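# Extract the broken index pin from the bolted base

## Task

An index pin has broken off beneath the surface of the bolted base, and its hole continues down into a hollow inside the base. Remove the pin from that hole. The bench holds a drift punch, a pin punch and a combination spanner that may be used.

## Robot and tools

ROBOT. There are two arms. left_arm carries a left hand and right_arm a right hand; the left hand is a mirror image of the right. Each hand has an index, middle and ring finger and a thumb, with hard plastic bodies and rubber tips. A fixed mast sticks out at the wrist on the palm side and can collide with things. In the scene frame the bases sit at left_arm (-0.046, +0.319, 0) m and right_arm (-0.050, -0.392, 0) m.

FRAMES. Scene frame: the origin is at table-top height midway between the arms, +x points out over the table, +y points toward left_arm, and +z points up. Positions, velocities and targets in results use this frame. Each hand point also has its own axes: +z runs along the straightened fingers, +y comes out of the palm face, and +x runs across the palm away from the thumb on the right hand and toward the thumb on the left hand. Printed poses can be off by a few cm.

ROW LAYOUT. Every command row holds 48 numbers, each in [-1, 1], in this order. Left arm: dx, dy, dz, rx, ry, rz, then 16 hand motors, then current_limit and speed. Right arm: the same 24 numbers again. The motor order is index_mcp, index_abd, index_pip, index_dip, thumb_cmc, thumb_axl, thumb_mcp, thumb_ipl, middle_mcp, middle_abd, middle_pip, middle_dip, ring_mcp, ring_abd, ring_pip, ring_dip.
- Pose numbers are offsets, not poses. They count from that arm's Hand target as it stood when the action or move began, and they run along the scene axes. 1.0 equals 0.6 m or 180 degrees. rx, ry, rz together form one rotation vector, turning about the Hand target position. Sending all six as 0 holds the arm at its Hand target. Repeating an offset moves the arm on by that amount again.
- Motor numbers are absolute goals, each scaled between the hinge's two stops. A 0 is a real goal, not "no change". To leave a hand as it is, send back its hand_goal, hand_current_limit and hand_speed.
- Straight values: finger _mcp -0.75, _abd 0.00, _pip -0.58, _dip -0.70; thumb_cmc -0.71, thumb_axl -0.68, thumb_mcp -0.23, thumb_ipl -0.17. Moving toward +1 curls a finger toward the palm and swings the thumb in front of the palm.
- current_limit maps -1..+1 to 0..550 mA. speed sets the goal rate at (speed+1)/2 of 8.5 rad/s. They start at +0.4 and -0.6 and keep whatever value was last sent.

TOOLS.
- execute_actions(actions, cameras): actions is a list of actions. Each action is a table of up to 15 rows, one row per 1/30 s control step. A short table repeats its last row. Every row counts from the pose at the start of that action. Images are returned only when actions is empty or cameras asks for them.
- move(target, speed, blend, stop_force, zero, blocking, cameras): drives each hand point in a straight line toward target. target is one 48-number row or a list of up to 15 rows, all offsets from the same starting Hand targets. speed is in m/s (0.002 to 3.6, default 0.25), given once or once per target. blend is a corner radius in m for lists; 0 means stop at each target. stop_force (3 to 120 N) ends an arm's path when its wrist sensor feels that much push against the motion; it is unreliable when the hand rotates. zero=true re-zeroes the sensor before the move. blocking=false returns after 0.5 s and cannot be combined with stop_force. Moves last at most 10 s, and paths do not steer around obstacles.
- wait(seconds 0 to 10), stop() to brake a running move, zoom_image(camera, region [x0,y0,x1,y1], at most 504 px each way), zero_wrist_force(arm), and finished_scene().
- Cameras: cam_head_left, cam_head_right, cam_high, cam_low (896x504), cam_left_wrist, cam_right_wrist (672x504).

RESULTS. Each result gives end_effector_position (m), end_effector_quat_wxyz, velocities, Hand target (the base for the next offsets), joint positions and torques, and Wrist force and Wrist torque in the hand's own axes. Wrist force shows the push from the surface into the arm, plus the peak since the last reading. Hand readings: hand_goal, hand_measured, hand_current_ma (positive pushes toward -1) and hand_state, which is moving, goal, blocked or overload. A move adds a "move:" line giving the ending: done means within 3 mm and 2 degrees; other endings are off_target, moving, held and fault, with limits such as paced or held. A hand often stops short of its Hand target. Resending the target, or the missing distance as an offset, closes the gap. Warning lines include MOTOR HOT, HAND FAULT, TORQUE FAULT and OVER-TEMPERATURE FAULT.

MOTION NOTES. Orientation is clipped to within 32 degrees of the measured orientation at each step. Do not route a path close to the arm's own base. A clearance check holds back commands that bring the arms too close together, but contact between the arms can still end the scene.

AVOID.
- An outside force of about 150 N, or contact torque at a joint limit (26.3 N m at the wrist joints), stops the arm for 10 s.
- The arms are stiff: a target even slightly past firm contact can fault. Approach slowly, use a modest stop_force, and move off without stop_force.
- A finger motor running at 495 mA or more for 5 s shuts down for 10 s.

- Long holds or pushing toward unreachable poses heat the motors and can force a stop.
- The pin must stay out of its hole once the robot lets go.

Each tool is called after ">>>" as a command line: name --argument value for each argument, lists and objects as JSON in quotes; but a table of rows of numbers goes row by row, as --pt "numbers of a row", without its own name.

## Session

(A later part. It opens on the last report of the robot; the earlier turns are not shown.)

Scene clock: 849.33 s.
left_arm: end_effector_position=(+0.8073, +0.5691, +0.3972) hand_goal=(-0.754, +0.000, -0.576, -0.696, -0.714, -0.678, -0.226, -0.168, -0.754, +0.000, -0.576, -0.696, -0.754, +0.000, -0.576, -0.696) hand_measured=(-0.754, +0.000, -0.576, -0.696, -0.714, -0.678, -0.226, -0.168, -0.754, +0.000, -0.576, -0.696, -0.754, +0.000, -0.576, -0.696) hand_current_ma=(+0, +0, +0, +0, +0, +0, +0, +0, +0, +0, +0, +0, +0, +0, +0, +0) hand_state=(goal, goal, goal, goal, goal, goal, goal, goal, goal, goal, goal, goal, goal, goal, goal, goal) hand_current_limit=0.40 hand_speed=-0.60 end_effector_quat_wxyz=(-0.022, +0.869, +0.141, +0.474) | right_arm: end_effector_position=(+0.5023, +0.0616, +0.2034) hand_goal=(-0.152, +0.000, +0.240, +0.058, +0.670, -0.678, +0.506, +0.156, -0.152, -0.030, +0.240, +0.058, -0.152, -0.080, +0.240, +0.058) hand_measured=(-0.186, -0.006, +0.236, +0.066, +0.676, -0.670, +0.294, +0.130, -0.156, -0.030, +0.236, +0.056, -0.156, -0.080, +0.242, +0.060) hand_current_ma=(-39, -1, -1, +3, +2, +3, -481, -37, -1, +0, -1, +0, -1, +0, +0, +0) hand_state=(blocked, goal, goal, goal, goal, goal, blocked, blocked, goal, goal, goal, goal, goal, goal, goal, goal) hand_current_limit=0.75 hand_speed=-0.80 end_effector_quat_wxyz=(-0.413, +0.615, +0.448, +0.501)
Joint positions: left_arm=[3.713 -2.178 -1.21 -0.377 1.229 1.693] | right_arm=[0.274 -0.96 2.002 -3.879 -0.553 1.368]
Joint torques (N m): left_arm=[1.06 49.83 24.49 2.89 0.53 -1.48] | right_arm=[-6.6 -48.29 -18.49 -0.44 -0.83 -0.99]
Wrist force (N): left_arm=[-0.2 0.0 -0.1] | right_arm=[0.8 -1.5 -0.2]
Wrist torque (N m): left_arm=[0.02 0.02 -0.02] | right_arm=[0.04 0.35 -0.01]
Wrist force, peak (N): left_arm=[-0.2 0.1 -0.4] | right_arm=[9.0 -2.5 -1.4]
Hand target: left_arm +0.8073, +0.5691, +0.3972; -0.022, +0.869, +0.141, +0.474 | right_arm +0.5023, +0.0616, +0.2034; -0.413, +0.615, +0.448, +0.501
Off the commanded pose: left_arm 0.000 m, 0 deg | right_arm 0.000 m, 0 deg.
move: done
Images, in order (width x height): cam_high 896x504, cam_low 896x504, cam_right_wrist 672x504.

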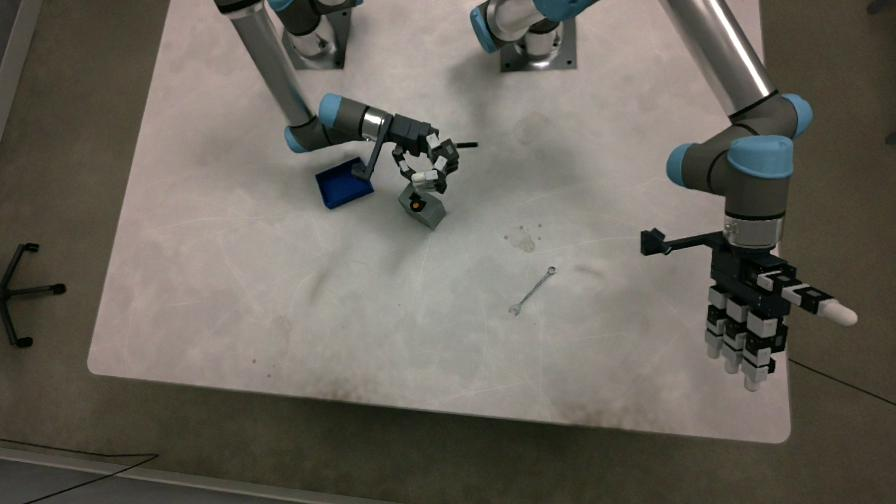

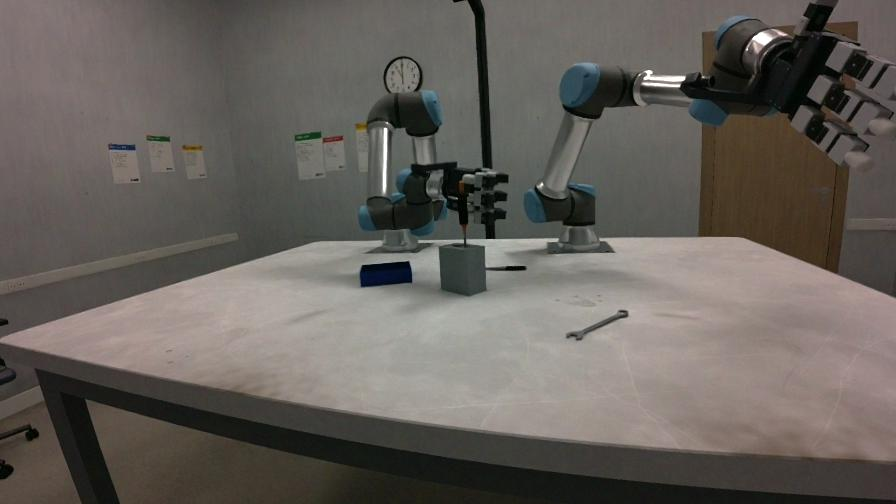

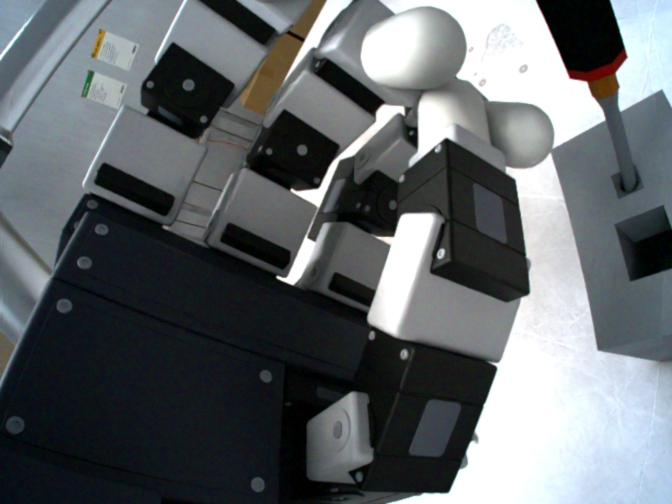

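>>> move --pt "0 0 0 0 0 0 -0.754 0 -0.576 -0.696 -0.714 -0.678 -0.226 -0.168 -0.754 0 -0.576 -0.696 -0.754 0 -0.576 -0.696 0.4 -0.6 -0.128 0.033 0 0 0 0 -0.151 0 0.241 0.058 0.671 -0.677 0.506 0.157 -0.151 -0.03 0.241 0.058 -0.151 -0.08 0.241 0.058 0.75 -0.8" --pt "0 0 0 0 0 0 -0.754 0 -0.576 -0.696 -0.714 -0.678 -0.226 -0.168 -0.754 0 -0.576 -0.696 -0.754 0 -0.576 -0.696 0.4 -0.6 -0.128 0.033 0.417 0 0 0 0 0 0.007 -0.261 0.671 -0.677 -0.36 -0.168 0 0 0.007 -0.261 -0.754 0 -0.576 -0.696 0.4 -0.6" --pt "0 0 0 0 0 0 -0.754 0 -0.576 -0.696 -0.714 -0.678 -0.226 -0.168 -0.754 0 -0.576 -0.696 -0.754 0 -0.576 -0.696 0.4 -0.6 0.2223 0.1178 0.44 0.1398 0.5505 -0.0756 0 0 0.007 -0.261 0.671 -0.677 -0.36 -0.168 0 0 0.007 -0.261 -0.754 0 -0.576 -0.696 0.4 -0.6" --speed '[0.06,0.2,0.25]' --cameras '["all"]'

>>> zoom_image --camera "cam_high" --region '[395, 170, 455, 230]'

>>> zoom_image --camera "cam_low" --region '[430, 170, 510, 260]'

>>> zoom_image --camera "cam_head_left" --region '[360, 80, 520, 240]'

Scene clock: 961.97 s.
left_arm: end_effector_position=(+0.8073, +0.5691, +0.3972) hand_goal=(-0.754, +0.000, -0.576, -0.696, -0.714, -0.678, -0.226, -0.168, -0.754, +0.000, -0.576, -0.696, -0.754, +0.000, -0.576, -0.696) hand_measured=(-0.754, +0.000, -0.576, -0.696, -0.714, -0.678, -0.226, -0.168, -0.754, +0.000, -0.576, -0.696, -0.754, +0.000, -0.576, -0.696) hand_current_ma=(+0, +0, +0, +0, +0, +0, +0, +0, +0, +0, +0, +0, +0, +0, +0, +0) hand_state=(goal, goal, goal, goal, goal, goal, goal, goal, goal, goal, goal, goal, goal, goal, goal, goal) hand_current_limit=0.40 hand_speed=-0.60 end_effector_quat_wxyz=(-0.022, +0.869, +0.141, +0.474) | right_arm: end_effector_position=(+0.6358, +0.1322, +0.4674) hand_goal=(+0.000, +0.000, +0.006, -0.262, +0.670, -0.678, -0.360, -0.168, +0.000, +0.000, +0.006, -0.262, -0.754, +0.000, -0.576, -0.696) hand_measured=(+0.002, -0.002, +0.008, -0.260, +0.670, -0.678, -0.356, -0.166, +0.002, -0.002, +0.008, -0.260, -0.746, -0.002, -0.574, -0.694) hand_current_ma=(+0, +0, +0, +0, +0, +0, +1, +0, +0, +0, +0, +0, +3, +0, +1, +1) hand_state=(goal, goal, goal, goal, goal, goal, goal, goal, goal, goal, goal, goal, goal, goal, goal, goal) hand_current_limit=0.40 hand_speed=-0.60 end_effector_quat_wxyz=(-0.660, +0.727, -0.191, -0.023)
Joint positions: left_arm=[3.713 -2.178 -1.21 -0.377 1.229 1.693] | right_arm=[0.229 -0.736 0.666 -2.785 -0.475 3.178]
Joint torques (N m): left_arm=[1.13 48.88 26.76 3.02 0.68 -1.47] | right_arm=[9.83 -50.29 -31.06 -0.92 -0.82 1.66]
Wrist force (N): left_arm=[-0.2 -0.1 -0.2] | right_arm=[-0.7 -1.5 -2.2]
Wrist torque (N m): left_arm=[0.00 0.02 -0.01] | right_arm=[0.54 0.17 -0.06]
Wrist force, peak (N): left_arm=[-0.2 -0.1 -0.4] | right_arm=[3.4 -2.5 -0.7]
Hand target: left_arm +0.8073, +0.5691, +0.3972; -0.022, +0.869, +0.141, +0.474 | right_arm +0.6357, +0.1323, +0.4674; -0.660, +0.727, -0.191, -0.023
Off the commanded pose: left_arm 0.000 m, 0 deg | right_arm 0.000 m, 0 deg.
move: done

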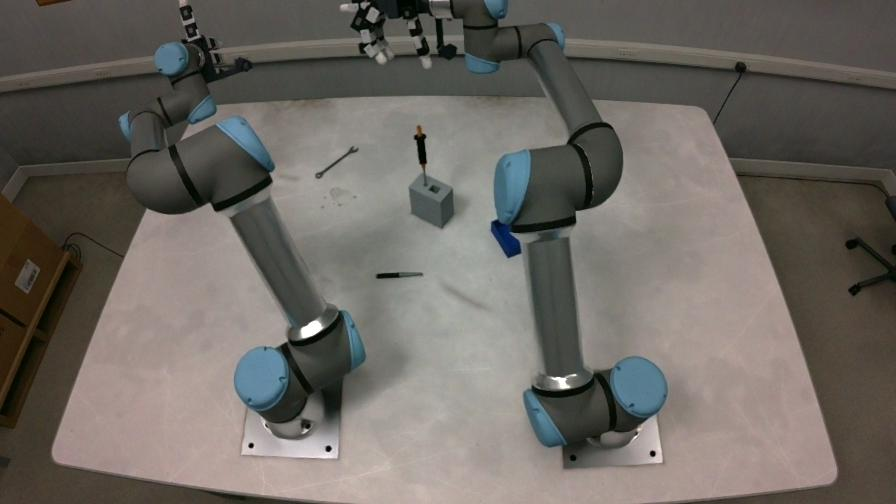

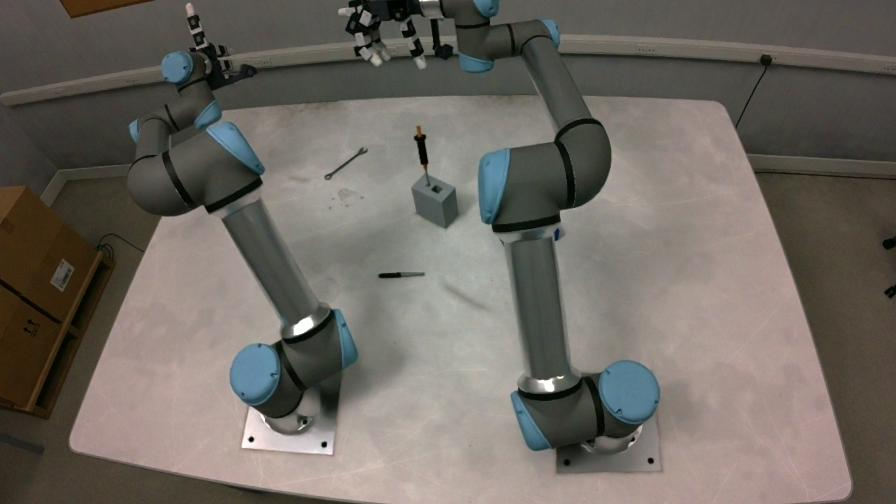

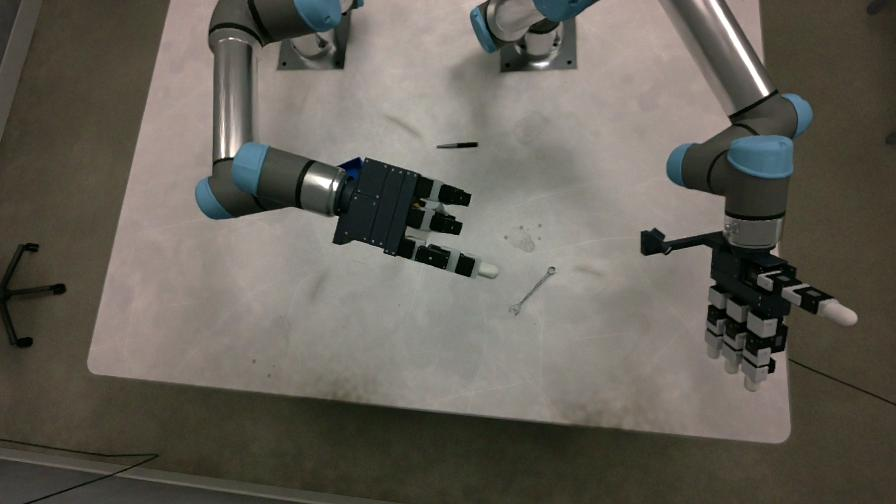

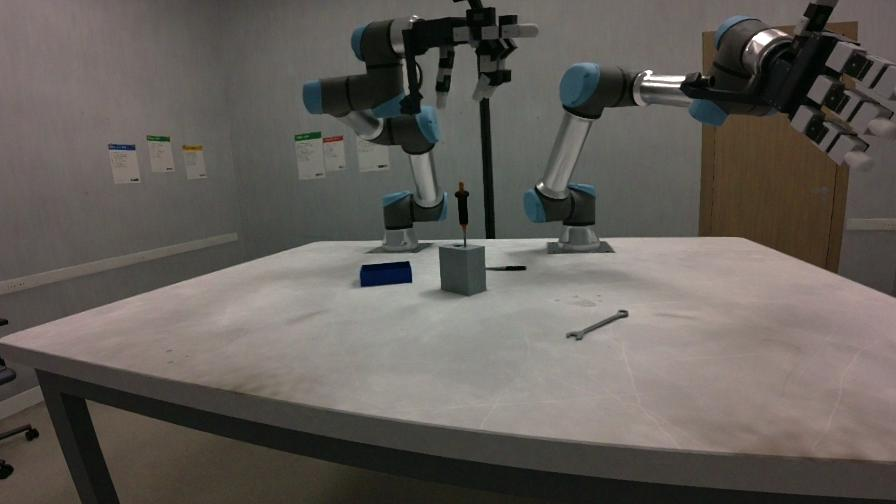

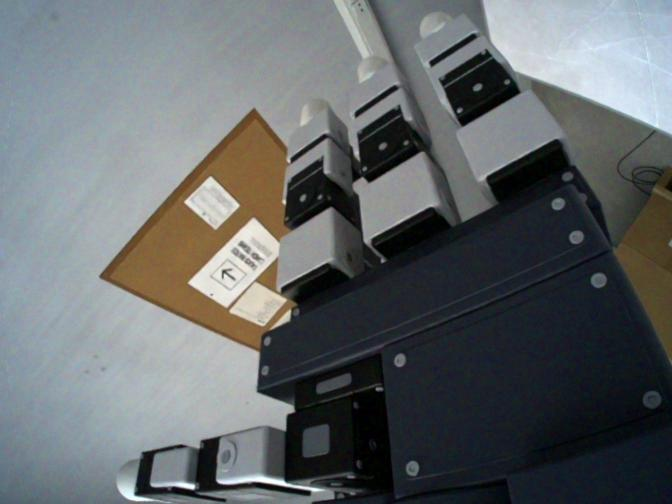

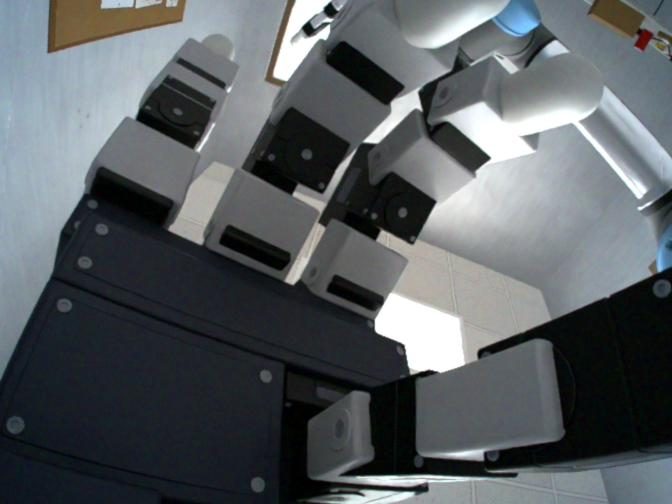

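Scaled by 8.400 from the camera's 896x504 image, which has a finer 1280x720 frame.

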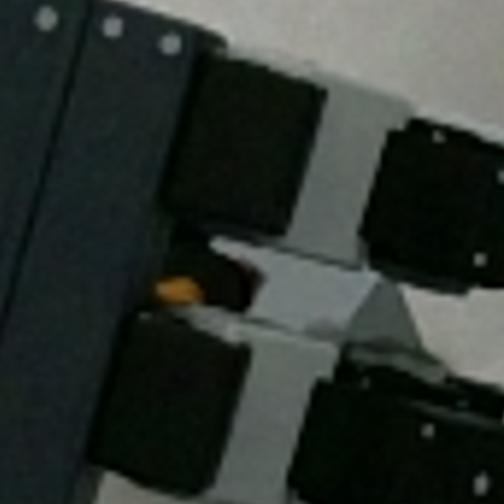

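Scaled by 5.600 from the camera's 896x504 image, which has a finer 1280x720 frame.

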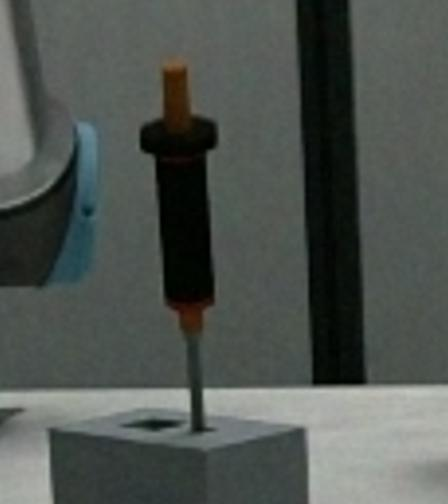

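Scaled by 3.150 from the camera's 896x504 image, which has a finer 1280x720 frame.

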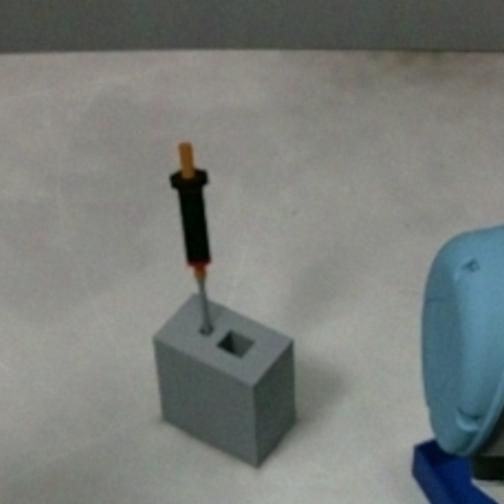

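>>> move --target '[0,0,0,0,0,0,-0.754,0,-0.576,-0.696,-0.714,-0.678,-0.226,-0.168,-0.754,0,-0.576,-0.696,-0.754,0,-0.576,-0.696,0.4,-0.6, 0.0102,0.0018,-0.1687,0,0,0,0,0.15,0.007,-0.261,0.671,-0.677,-0.36,-0.168,0,-0.15,0.007,-0.261,-0.754,0,-0.576,-0.696,0.4,-0.6]' --speed 0.15 --cameras '["cam_head_left","cam_head_right","cam_high","cam_low","cam_right_wrist"]'

>>> zoom_image --camera "cam_high" --region '[380, 130, 480, 230]'

>>> zoom_image --camera "cam_low" --region '[400, 100, 540, 260]'

>>> zoom_image --camera "cam_head_left" --region '[360, 50, 520, 210]'

Scene clock: 971.27 s.
left_arm: end_effector_position=(+0.8073, +0.5691, +0.3972) hand_goal=(-0.754, +0.000, -0.576, -0.696, -0.714, -0.678, -0.226, -0.168, -0.754, +0.000, -0.576, -0.696, -0.754, +0.000, -0.576, -0.696) hand_measured=(-0.754, +0.000, -0.576, -0.696, -0.714, -0.678, -0.226, -0.168, -0.754, +0.000, -0.576, -0.696, -0.754, +0.000, -0.576, -0.696) hand_current_ma=(+0, +0, +0, +0, +0, +0, +0, +0, +0, +0, +0, +0, +0, +0, +0, +0) hand_state=(goal, goal, goal, goal, goal, goal, goal, goal, goal, goal, goal, goal, goal, goal, goal, goal) hand_current_limit=0.40 hand_speed=-0.60 end_effector_quat_wxyz=(-0.022, +0.869, +0.141, +0.474) | right_arm: end_effector_position=(+0.6418, +0.1334, +0.3662) hand_goal=(+0.000, +0.150, +0.006, -0.262, +0.670, -0.678, -0.360, -0.168, +0.000, -0.150, +0.006, -0.262, -0.754, +0.000, -0.576, -0.696) hand_measured=(+0.002, +0.122, +0.008, -0.260, +0.670, -0.678, -0.356, -0.166, +0.002, -0.120, +0.008, -0.260, -0.746, -0.002, -0.574, -0.694) hand_current_ma=(+0, -19, +0, +0, +0, +0, +1, +0, +0, +23, +0, +0, +4, +0, +1, +1) hand_state=(goal, blocked, goal, goal, goal, goal, goal, goal, goal, blocked, goal, goal, goal, goal, goal, goal) hand_current_limit=0.40 hand_speed=-0.60 end_effector_quat_wxyz=(-0.660, +0.727, -0.191, -0.023)
Joint positions: left_arm=[3.713 -2.178 -1.21 -0.377 1.229 1.693] | right_arm=[0.229 -0.7 0.859 -3.014 -0.474 3.178]
Joint torques (N m): left_arm=[0.38 48.96 25.51 3.38 0.55 -1.69] | right_arm=[-8.34 -64.29 -31.88 -2.16 -0.7 -0.46]
Wrist force (N): left_arm=[-0.1 -0.1 -0.1] | right_arm=[-0.7 -1.5 -2.4]
Wrist torque (N m): left_arm=[-0.01 0.02 0.00] | right_arm=[0.57 0.17 -0.31]
Wrist force, peak (N): left_arm=[-0.3 -0.1 -0.3] | right_arm=[-0.9 -3.3 -2.7]
Hand target: left_arm +0.8073, +0.5691, +0.3972; -0.022, +0.869, +0.141, +0.474 | right_arm +0.6418, +0.1334, +0.3662; -0.660, +0.727, -0.191, -0.023
Off the commanded pose: left_arm 0.000 m, 0 deg | right_arm 0.000 m, 0 deg.
move: done
Images, in order (width x height): cam_head_left 896x504, cam_head_right 896x504, cam_high 896x504, cam_low 896x504, cam_right_wrist 672x504.

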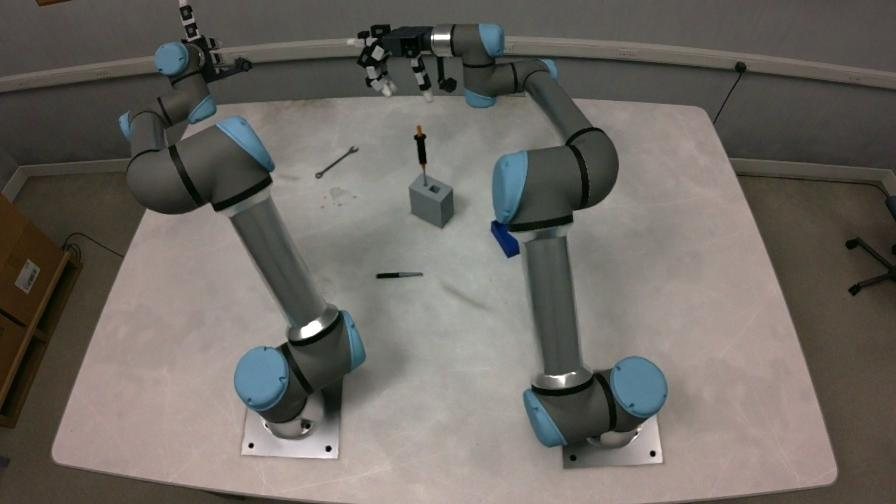

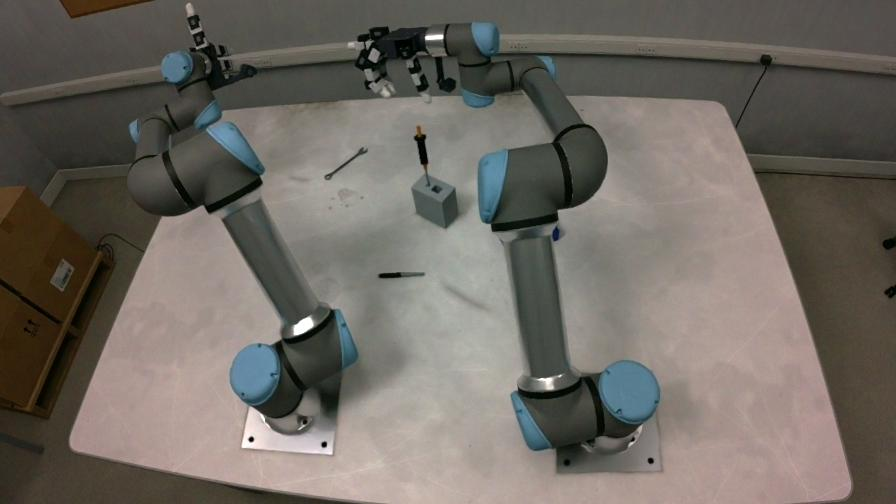

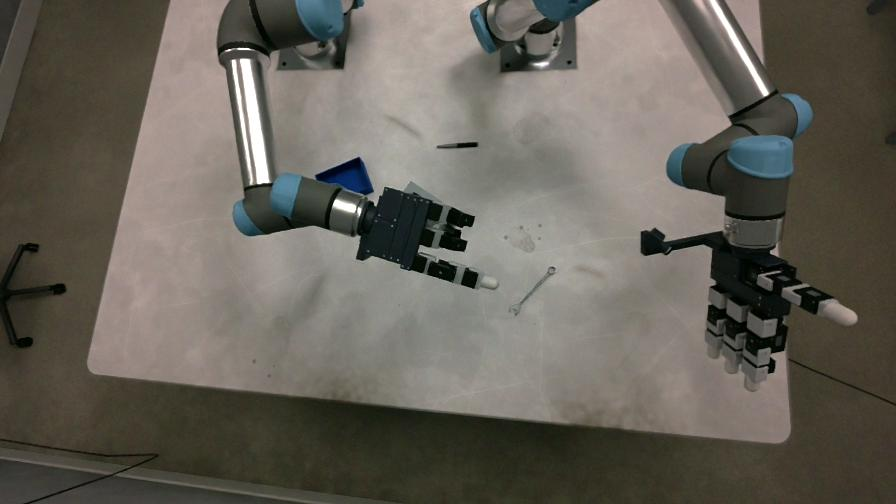

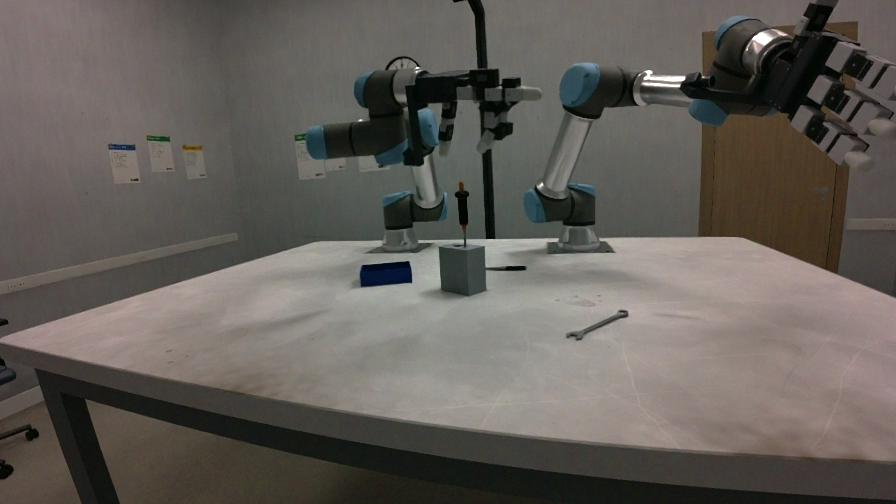

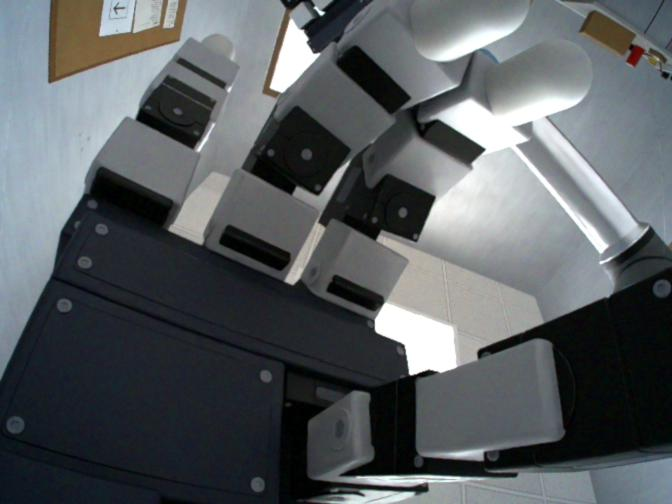

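Scaled by 5.040 from the camera's 896x504 image, which has a finer 1280x720 frame.

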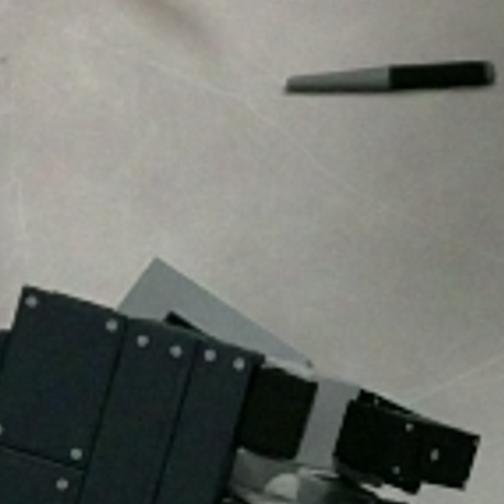

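Scaled by 3.150 from the camera's 896x504 image, which has a finer 1280x720 frame.

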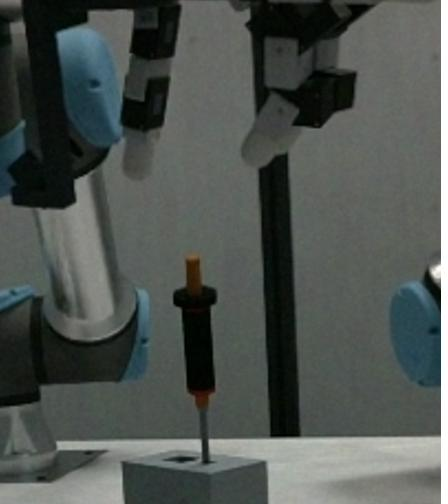

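Scaled by 3.150 from the camera's 896x504 image, which has a finer 1280x720 frame.

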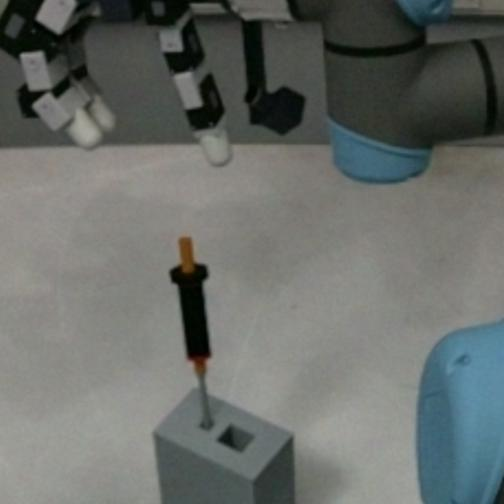

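>>> move --target '[0,0,0,0,0,0,-0.754,0,-0.576,-0.696,-0.714,-0.678,-0.226,-0.168,-0.754,0,-0.576,-0.696,-0.754,0,-0.576,-0.696,0.4,-0.6, -0.0464,-0.0086,-0.1424,0,0,0,0,0.15,0.007,-0.261,0.671,-0.677,-0.36,-0.168,0,-0.15,0.007,-0.261,-0.754,0,-0.576,-0.696,0.4,-0.6]' --speed 0.06 --stop_force 4 --cameras '["cam_head_left","cam_head_right","cam_high","cam_low","cam_right_wrist"]'

>>> zoom_image --camera "cam_high" --region '[380, 150, 480, 250]'

>>> zoom_image --camera "cam_low" --region '[400, 100, 540, 260]'

>>> zoom_image --camera "cam_head_left" --region '[360, 50, 500, 190]'

>>> zoom_image --camera "cam_head_right" --region '[360, 50, 500, 190]'

Scene clock: 992.73 s.
left_arm: end_effector_position=(+0.8073, +0.5691, +0.3972) hand_goal=(-0.754, +0.000, -0.576, -0.696, -0.714, -0.678, -0.226, -0.168, -0.754, +0.000, -0.576, -0.696, -0.754, +0.000, -0.576, -0.696) hand_measured=(-0.754, +0.000, -0.576, -0.696, -0.714, -0.678, -0.226, -0.168, -0.754, +0.000, -0.576, -0.696, -0.754, +0.000, -0.576, -0.696) hand_current_ma=(+0, +0, +0, +0, +0, +0, +0, +0, +0, +0, +0, +0, +0, +0, +0, +0) hand_state=(goal, goal, goal, goal, goal, goal, goal, goal, goal, goal, goal, goal, goal, goal, goal, goal) hand_current_limit=0.40 hand_speed=-0.60 end_effector_quat_wxyz=(-0.022, +0.869, +0.141, +0.474) | right_arm: end_effector_position=(+0.6140, +0.1282, +0.2808) hand_goal=(+0.000, +0.150, +0.006, -0.262, +0.670, -0.678, -0.360, -0.168, +0.000, -0.150, +0.006, -0.262, -0.754, +0.000, -0.576, -0.696) hand_measured=(+0.002, +0.122, +0.008, -0.260, +0.670, -0.678, -0.356, -0.166, +0.002, -0.120, +0.008, -0.260, -0.746, -0.002, -0.574, -0.694) hand_current_ma=(+0, -19, +0, +0, +0, +0, +1, +0, +0, +23, +0, +0, +4, +0, +1, +1) hand_state=(goal, blocked, goal, goal, goal, goal, goal, goal, goal, blocked, goal, goal, goal, goal, goal, goal) hand_current_limit=0.40 hand_speed=-0.60 end_effector_quat_wxyz=(-0.660, +0.727, -0.191, -0.023)
Joint positions: left_arm=[3.713 -2.178 -1.21 -0.377 1.229 1.693] | right_arm=[0.231 -0.71 1.104 -3.251 -0.476 3.179]
Joint torques (N m): left_arm=[0.52 49.24 26.63 2.92 0.6 -1.39] | right_arm=[-2.35 -65.5 -35.87 -2.71 0.17 -1.51]
Wrist force (N): left_arm=[-0.1 0.0 -0.2] | right_arm=[-0.7 -1.7 -2.1]
Wrist torque (N m): left_arm=[0.02 0.01 -0.01] | right_arm=[0.52 0.14 -0.32]
Wrist force, peak (N): left_arm=[-0.3 -0.1 -0.3] | right_arm=[-1.0 -2.6 -2.4]
Hand target: left_arm +0.8073, +0.5691, +0.3972; -0.022, +0.869, +0.141, +0.474 | right_arm +0.6140, +0.1282, +0.2808; -0.660, +0.727, -0.191, -0.023
Off the commanded pose: left_arm 0.000 m, 0 deg | right_arm 0.000 m, 0 deg.
move: done
Images, in order (width x height): cam_head_left 896x504, cam_head_right 896x504, cam_high 896x504, cam_low 896x504, cam_right_wrist 672x504.

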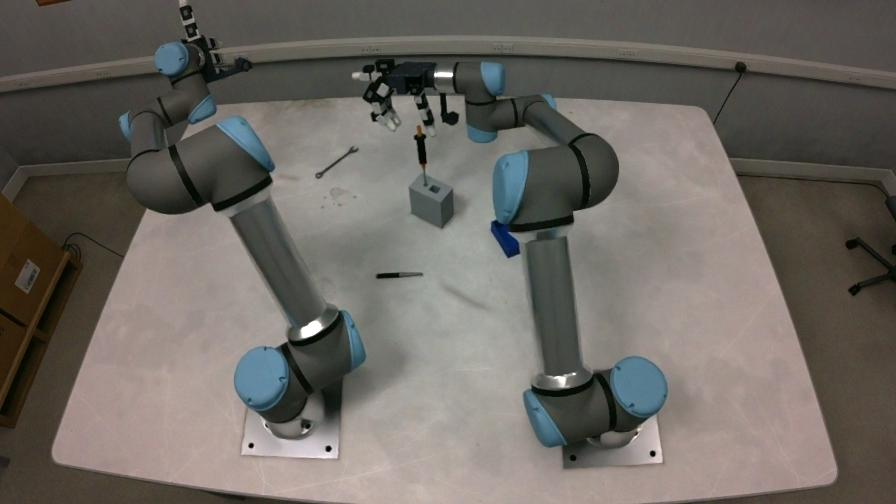

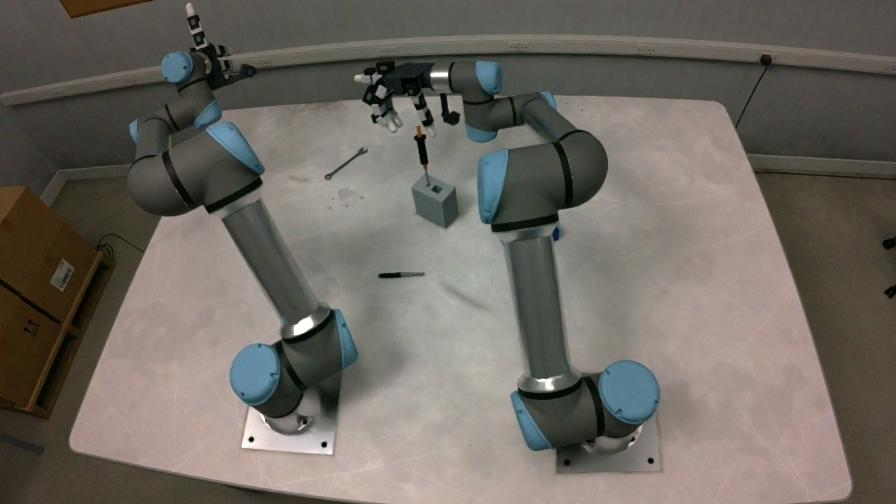

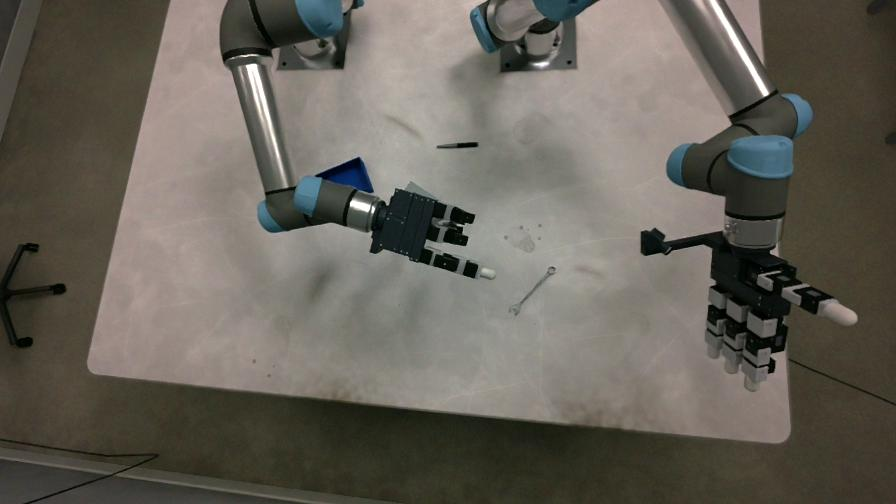

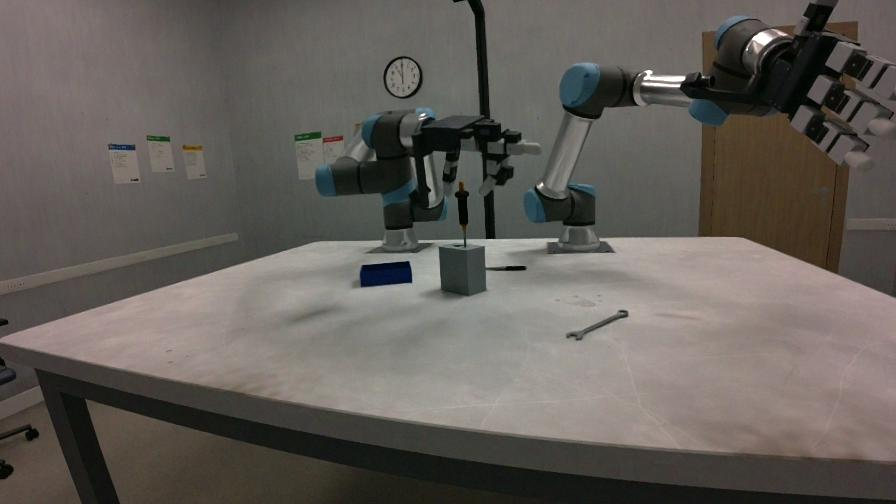

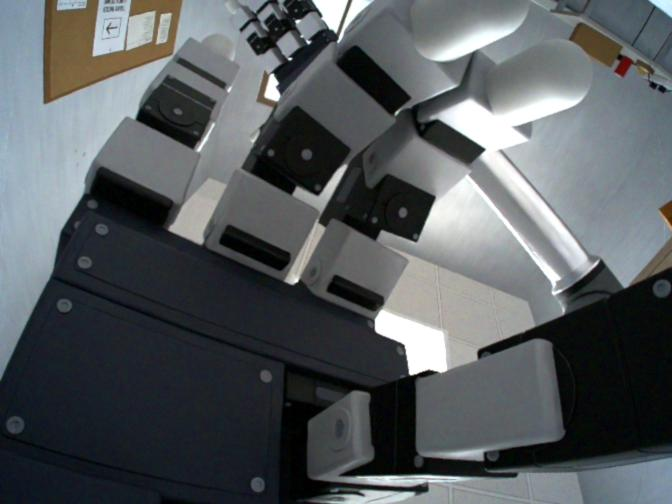

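Scaled by 5.040 from the camera's 896x504 image, which has a finer 1280x720 frame.

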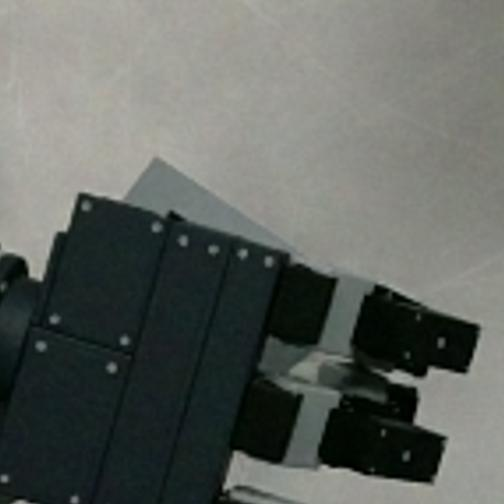

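Scaled by 3.150 from the camera's 896x504 image, which has a finer 1280x720 frame.

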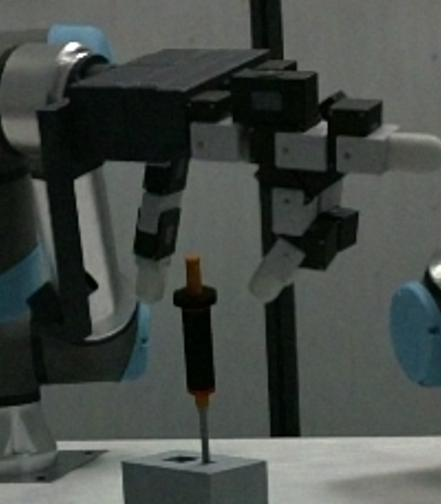

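Scaled by 3.600 from the camera's 896x504 image, which has a finer 1280x720 frame.

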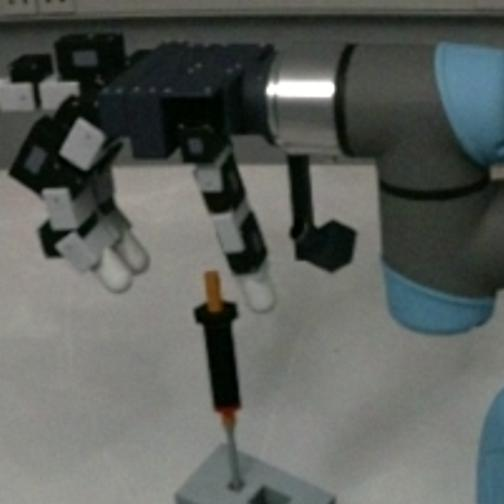

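Scaled by 3.600 from the camera's 896x504 image, which has a finer 1280x720 frame.

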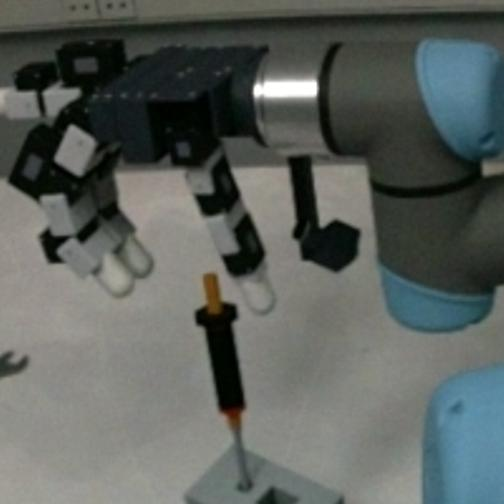

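>>> move --pt "0 0 0 0 0 0 -0.754 0 -0.576 -0.696 -0.714 -0.678 -0.226 -0.168 -0.754 0 -0.576 -0.696 -0.754 0 -0.576 -0.696 0.4 -0.6 -0.0377 -0.007 0.0127 0 0 0 0 0.15 0.007 -0.261 0.671 -0.677 -0.36 -0.168 0 -0.15 0.007 -0.261 -0.754 0 -0.576 -0.696 0.4 -0.6" --pt "0 0 0 0 0 0 -0.754 0 -0.576 -0.696 -0.714 -0.678 -0.226 -0.168 -0.754 0 -0.576 -0.696 -0.754 0 -0.576 -0.696 0.4 -0.6 -0.0532 -0.0098 -0.0348 0 0 0 0 0.15 0.007 -0.261 0.671 -0.677 -0.36 -0.168 0 -0.15 0.007 -0.261 -0.754 0 -0.576 -0.696 0.4 -0.6" --speed 0.05 --stop_force 4 --cameras '["cam_head_left","cam_head_right","cam_high","cam_low"]'

>>> zoom_image --camera "cam_low" --region '[400, 100, 540, 260]'

>>> zoom_image --camera "cam_head_left" --region '[370, 60, 480, 170]'

>>> zoom_image --camera "cam_head_right" --region '[360, 60, 470, 170]'

Scene clock: 1046.40 s.
left_arm: end_effector_position=(+0.8073, +0.5691, +0.3972) hand_goal=(-0.754, +0.000, -0.576, -0.696, -0.714, -0.678, -0.226, -0.168, -0.754, +0.000, -0.576, -0.696, -0.754, +0.000, -0.576, -0.696) hand_measured=(-0.754, +0.000, -0.576, -0.696, -0.714, -0.678, -0.226, -0.168, -0.754, +0.000, -0.576, -0.696, -0.754, +0.000, -0.576, -0.696) hand_current_ma=(+0, +0, +0, +0, +0, +0, +0, +0, +0, +0, +0, +0, +0, +0, +0, +0) hand_state=(goal, goal, goal, goal, goal, goal, goal, goal, goal, goal, goal, goal, goal, goal, goal, goal) hand_current_limit=0.40 hand_speed=-0.60 end_effector_quat_wxyz=(-0.022, +0.869, +0.141, +0.474) | right_arm: end_effector_position=(+0.5821, +0.1223, +0.2599) hand_goal=(+0.000, +0.150, +0.006, -0.262, +0.670, -0.678, -0.360, -0.168, +0.000, -0.150, +0.006, -0.262, -0.754, +0.000, -0.576, -0.696) hand_measured=(+0.002, +0.122, +0.008, -0.260, +0.670, -0.678, -0.356, -0.166, +0.002, -0.120, +0.008, -0.260, -0.746, -0.002, -0.574, -0.694) hand_current_ma=(+0, -19, +0, +0, +0, +0, +1, +0, +0, +23, +0, +0, +4, +0, +1, +1) hand_state=(goal, blocked, goal, goal, goal, goal, goal, goal, goal, blocked, goal, goal, goal, goal, goal, goal) hand_current_limit=0.40 hand_speed=-0.60 end_effector_quat_wxyz=(-0.660, +0.727, -0.191, -0.023)
Joint positions: left_arm=[3.713 -2.178 -1.21 -0.377 1.229 1.693] | right_arm=[0.234 -0.76 1.259 -3.356 -0.479 3.181]
Joint torques (N m): left_arm=[0.96 49.39 26.87 3.01 0.74 -1.56] | right_arm=[1.34 -62.57 -34.52 -2.54 -0.09 -0.7]
Wrist force (N): left_arm=[-0.2 0.0 -0.1] | right_arm=[-0.9 -1.8 -2.3]
Wrist torque (N m): left_arm=[0.01 0.03 -0.02] | right_arm=[0.51 0.16 -0.32]
Wrist force, peak (N): left_arm=[-0.1 0.0 -0.4] | right_arm=[-1.0 -2.7 -2.3]
Hand target: left_arm +0.8073, +0.5691, +0.3972; -0.022, +0.869, +0.141, +0.474 | right_arm +0.5821, +0.1223, +0.2599; -0.660, +0.727, -0.191, -0.023
Off the commanded pose: left_arm 0.000 m, 0 deg | right_arm 0.000 m, 0 deg.
move: done
Images, in order (width x height): cam_head_left 896x504, cam_head_right 896x504, cam_high 896x504, cam_low 896x504.

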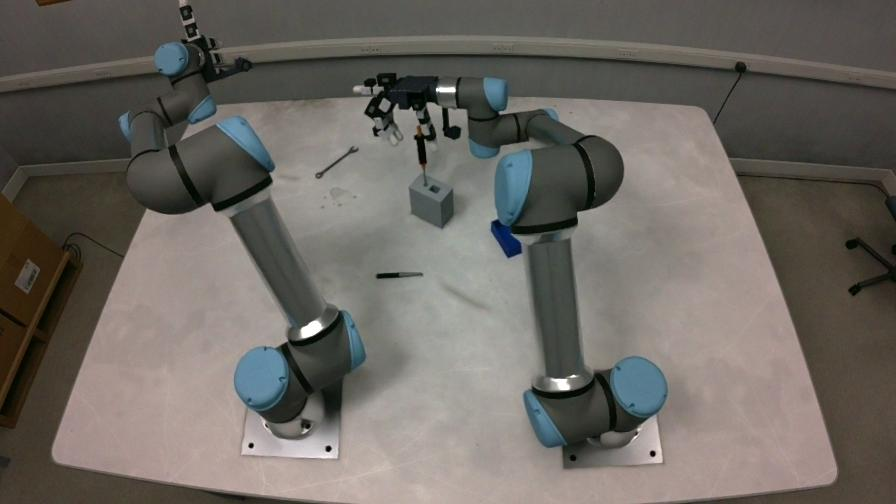

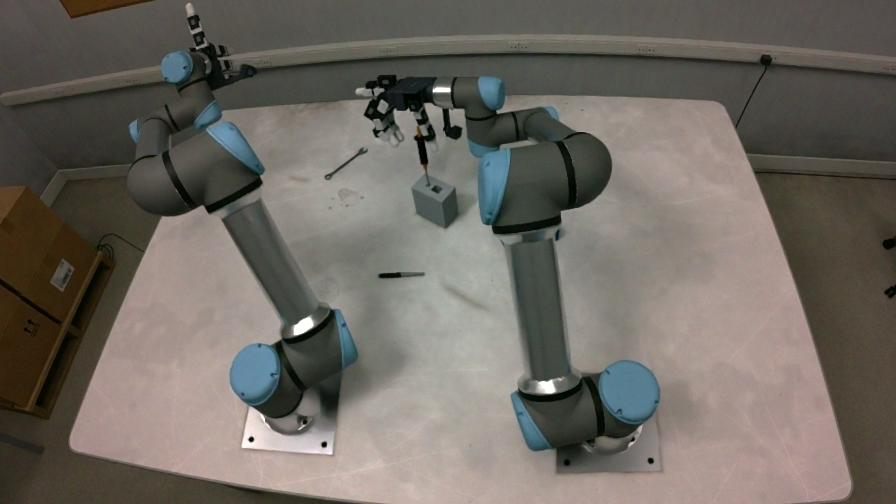

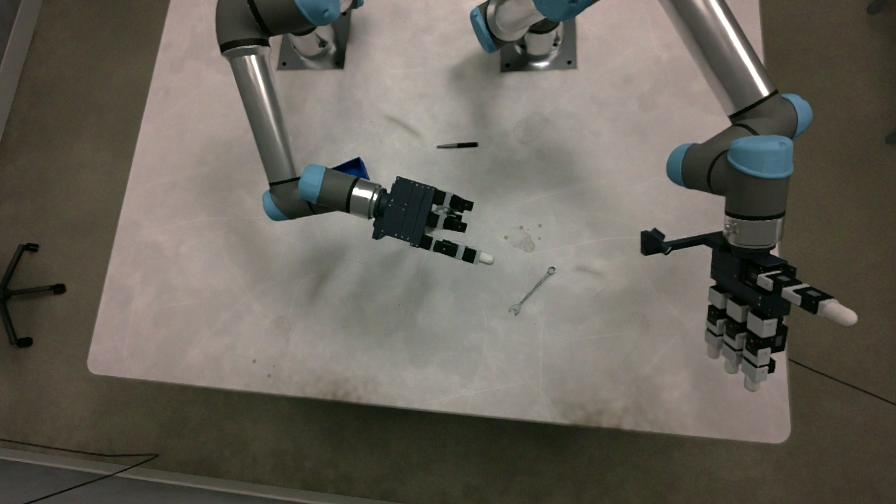

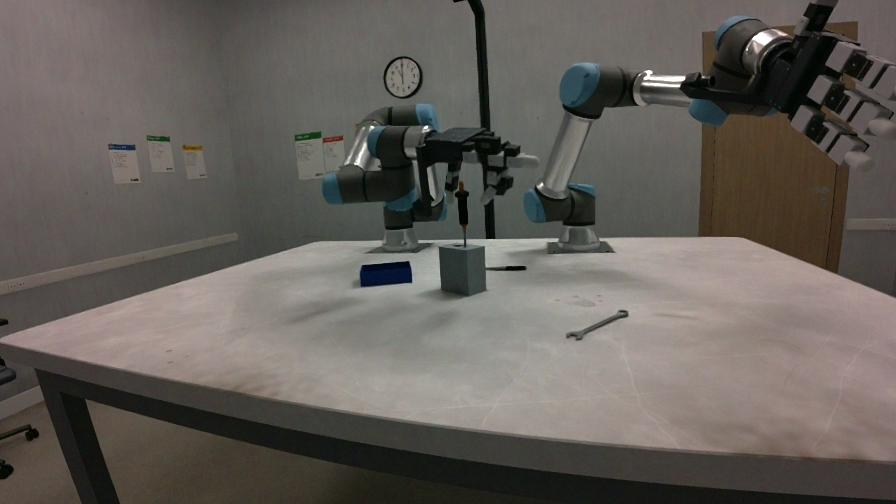

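Scaled by 3.150 from the camera's 896x504 image, which has a finer 1280x720 frame.

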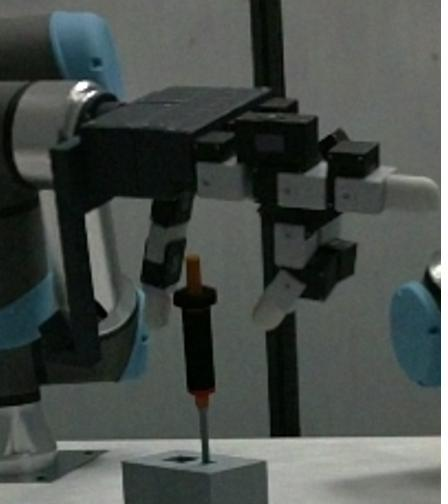

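Scaled by 4.582 from the camera's 896x504 image, which has a finer 1280x720 frame.

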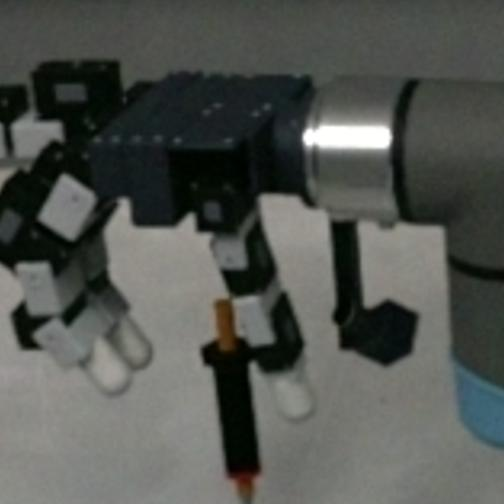

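Scaled by 4.582 from the camera's 896x504 image, which has a finer 1280x720 frame.

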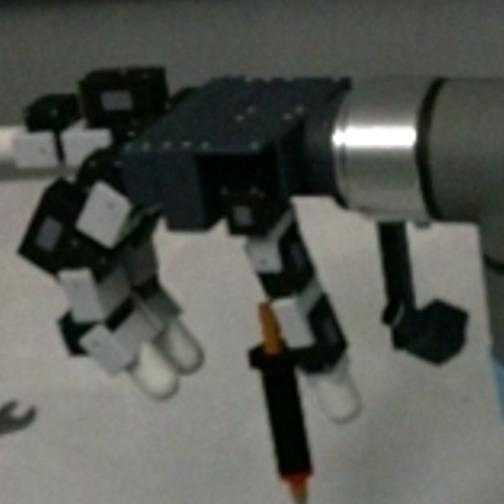

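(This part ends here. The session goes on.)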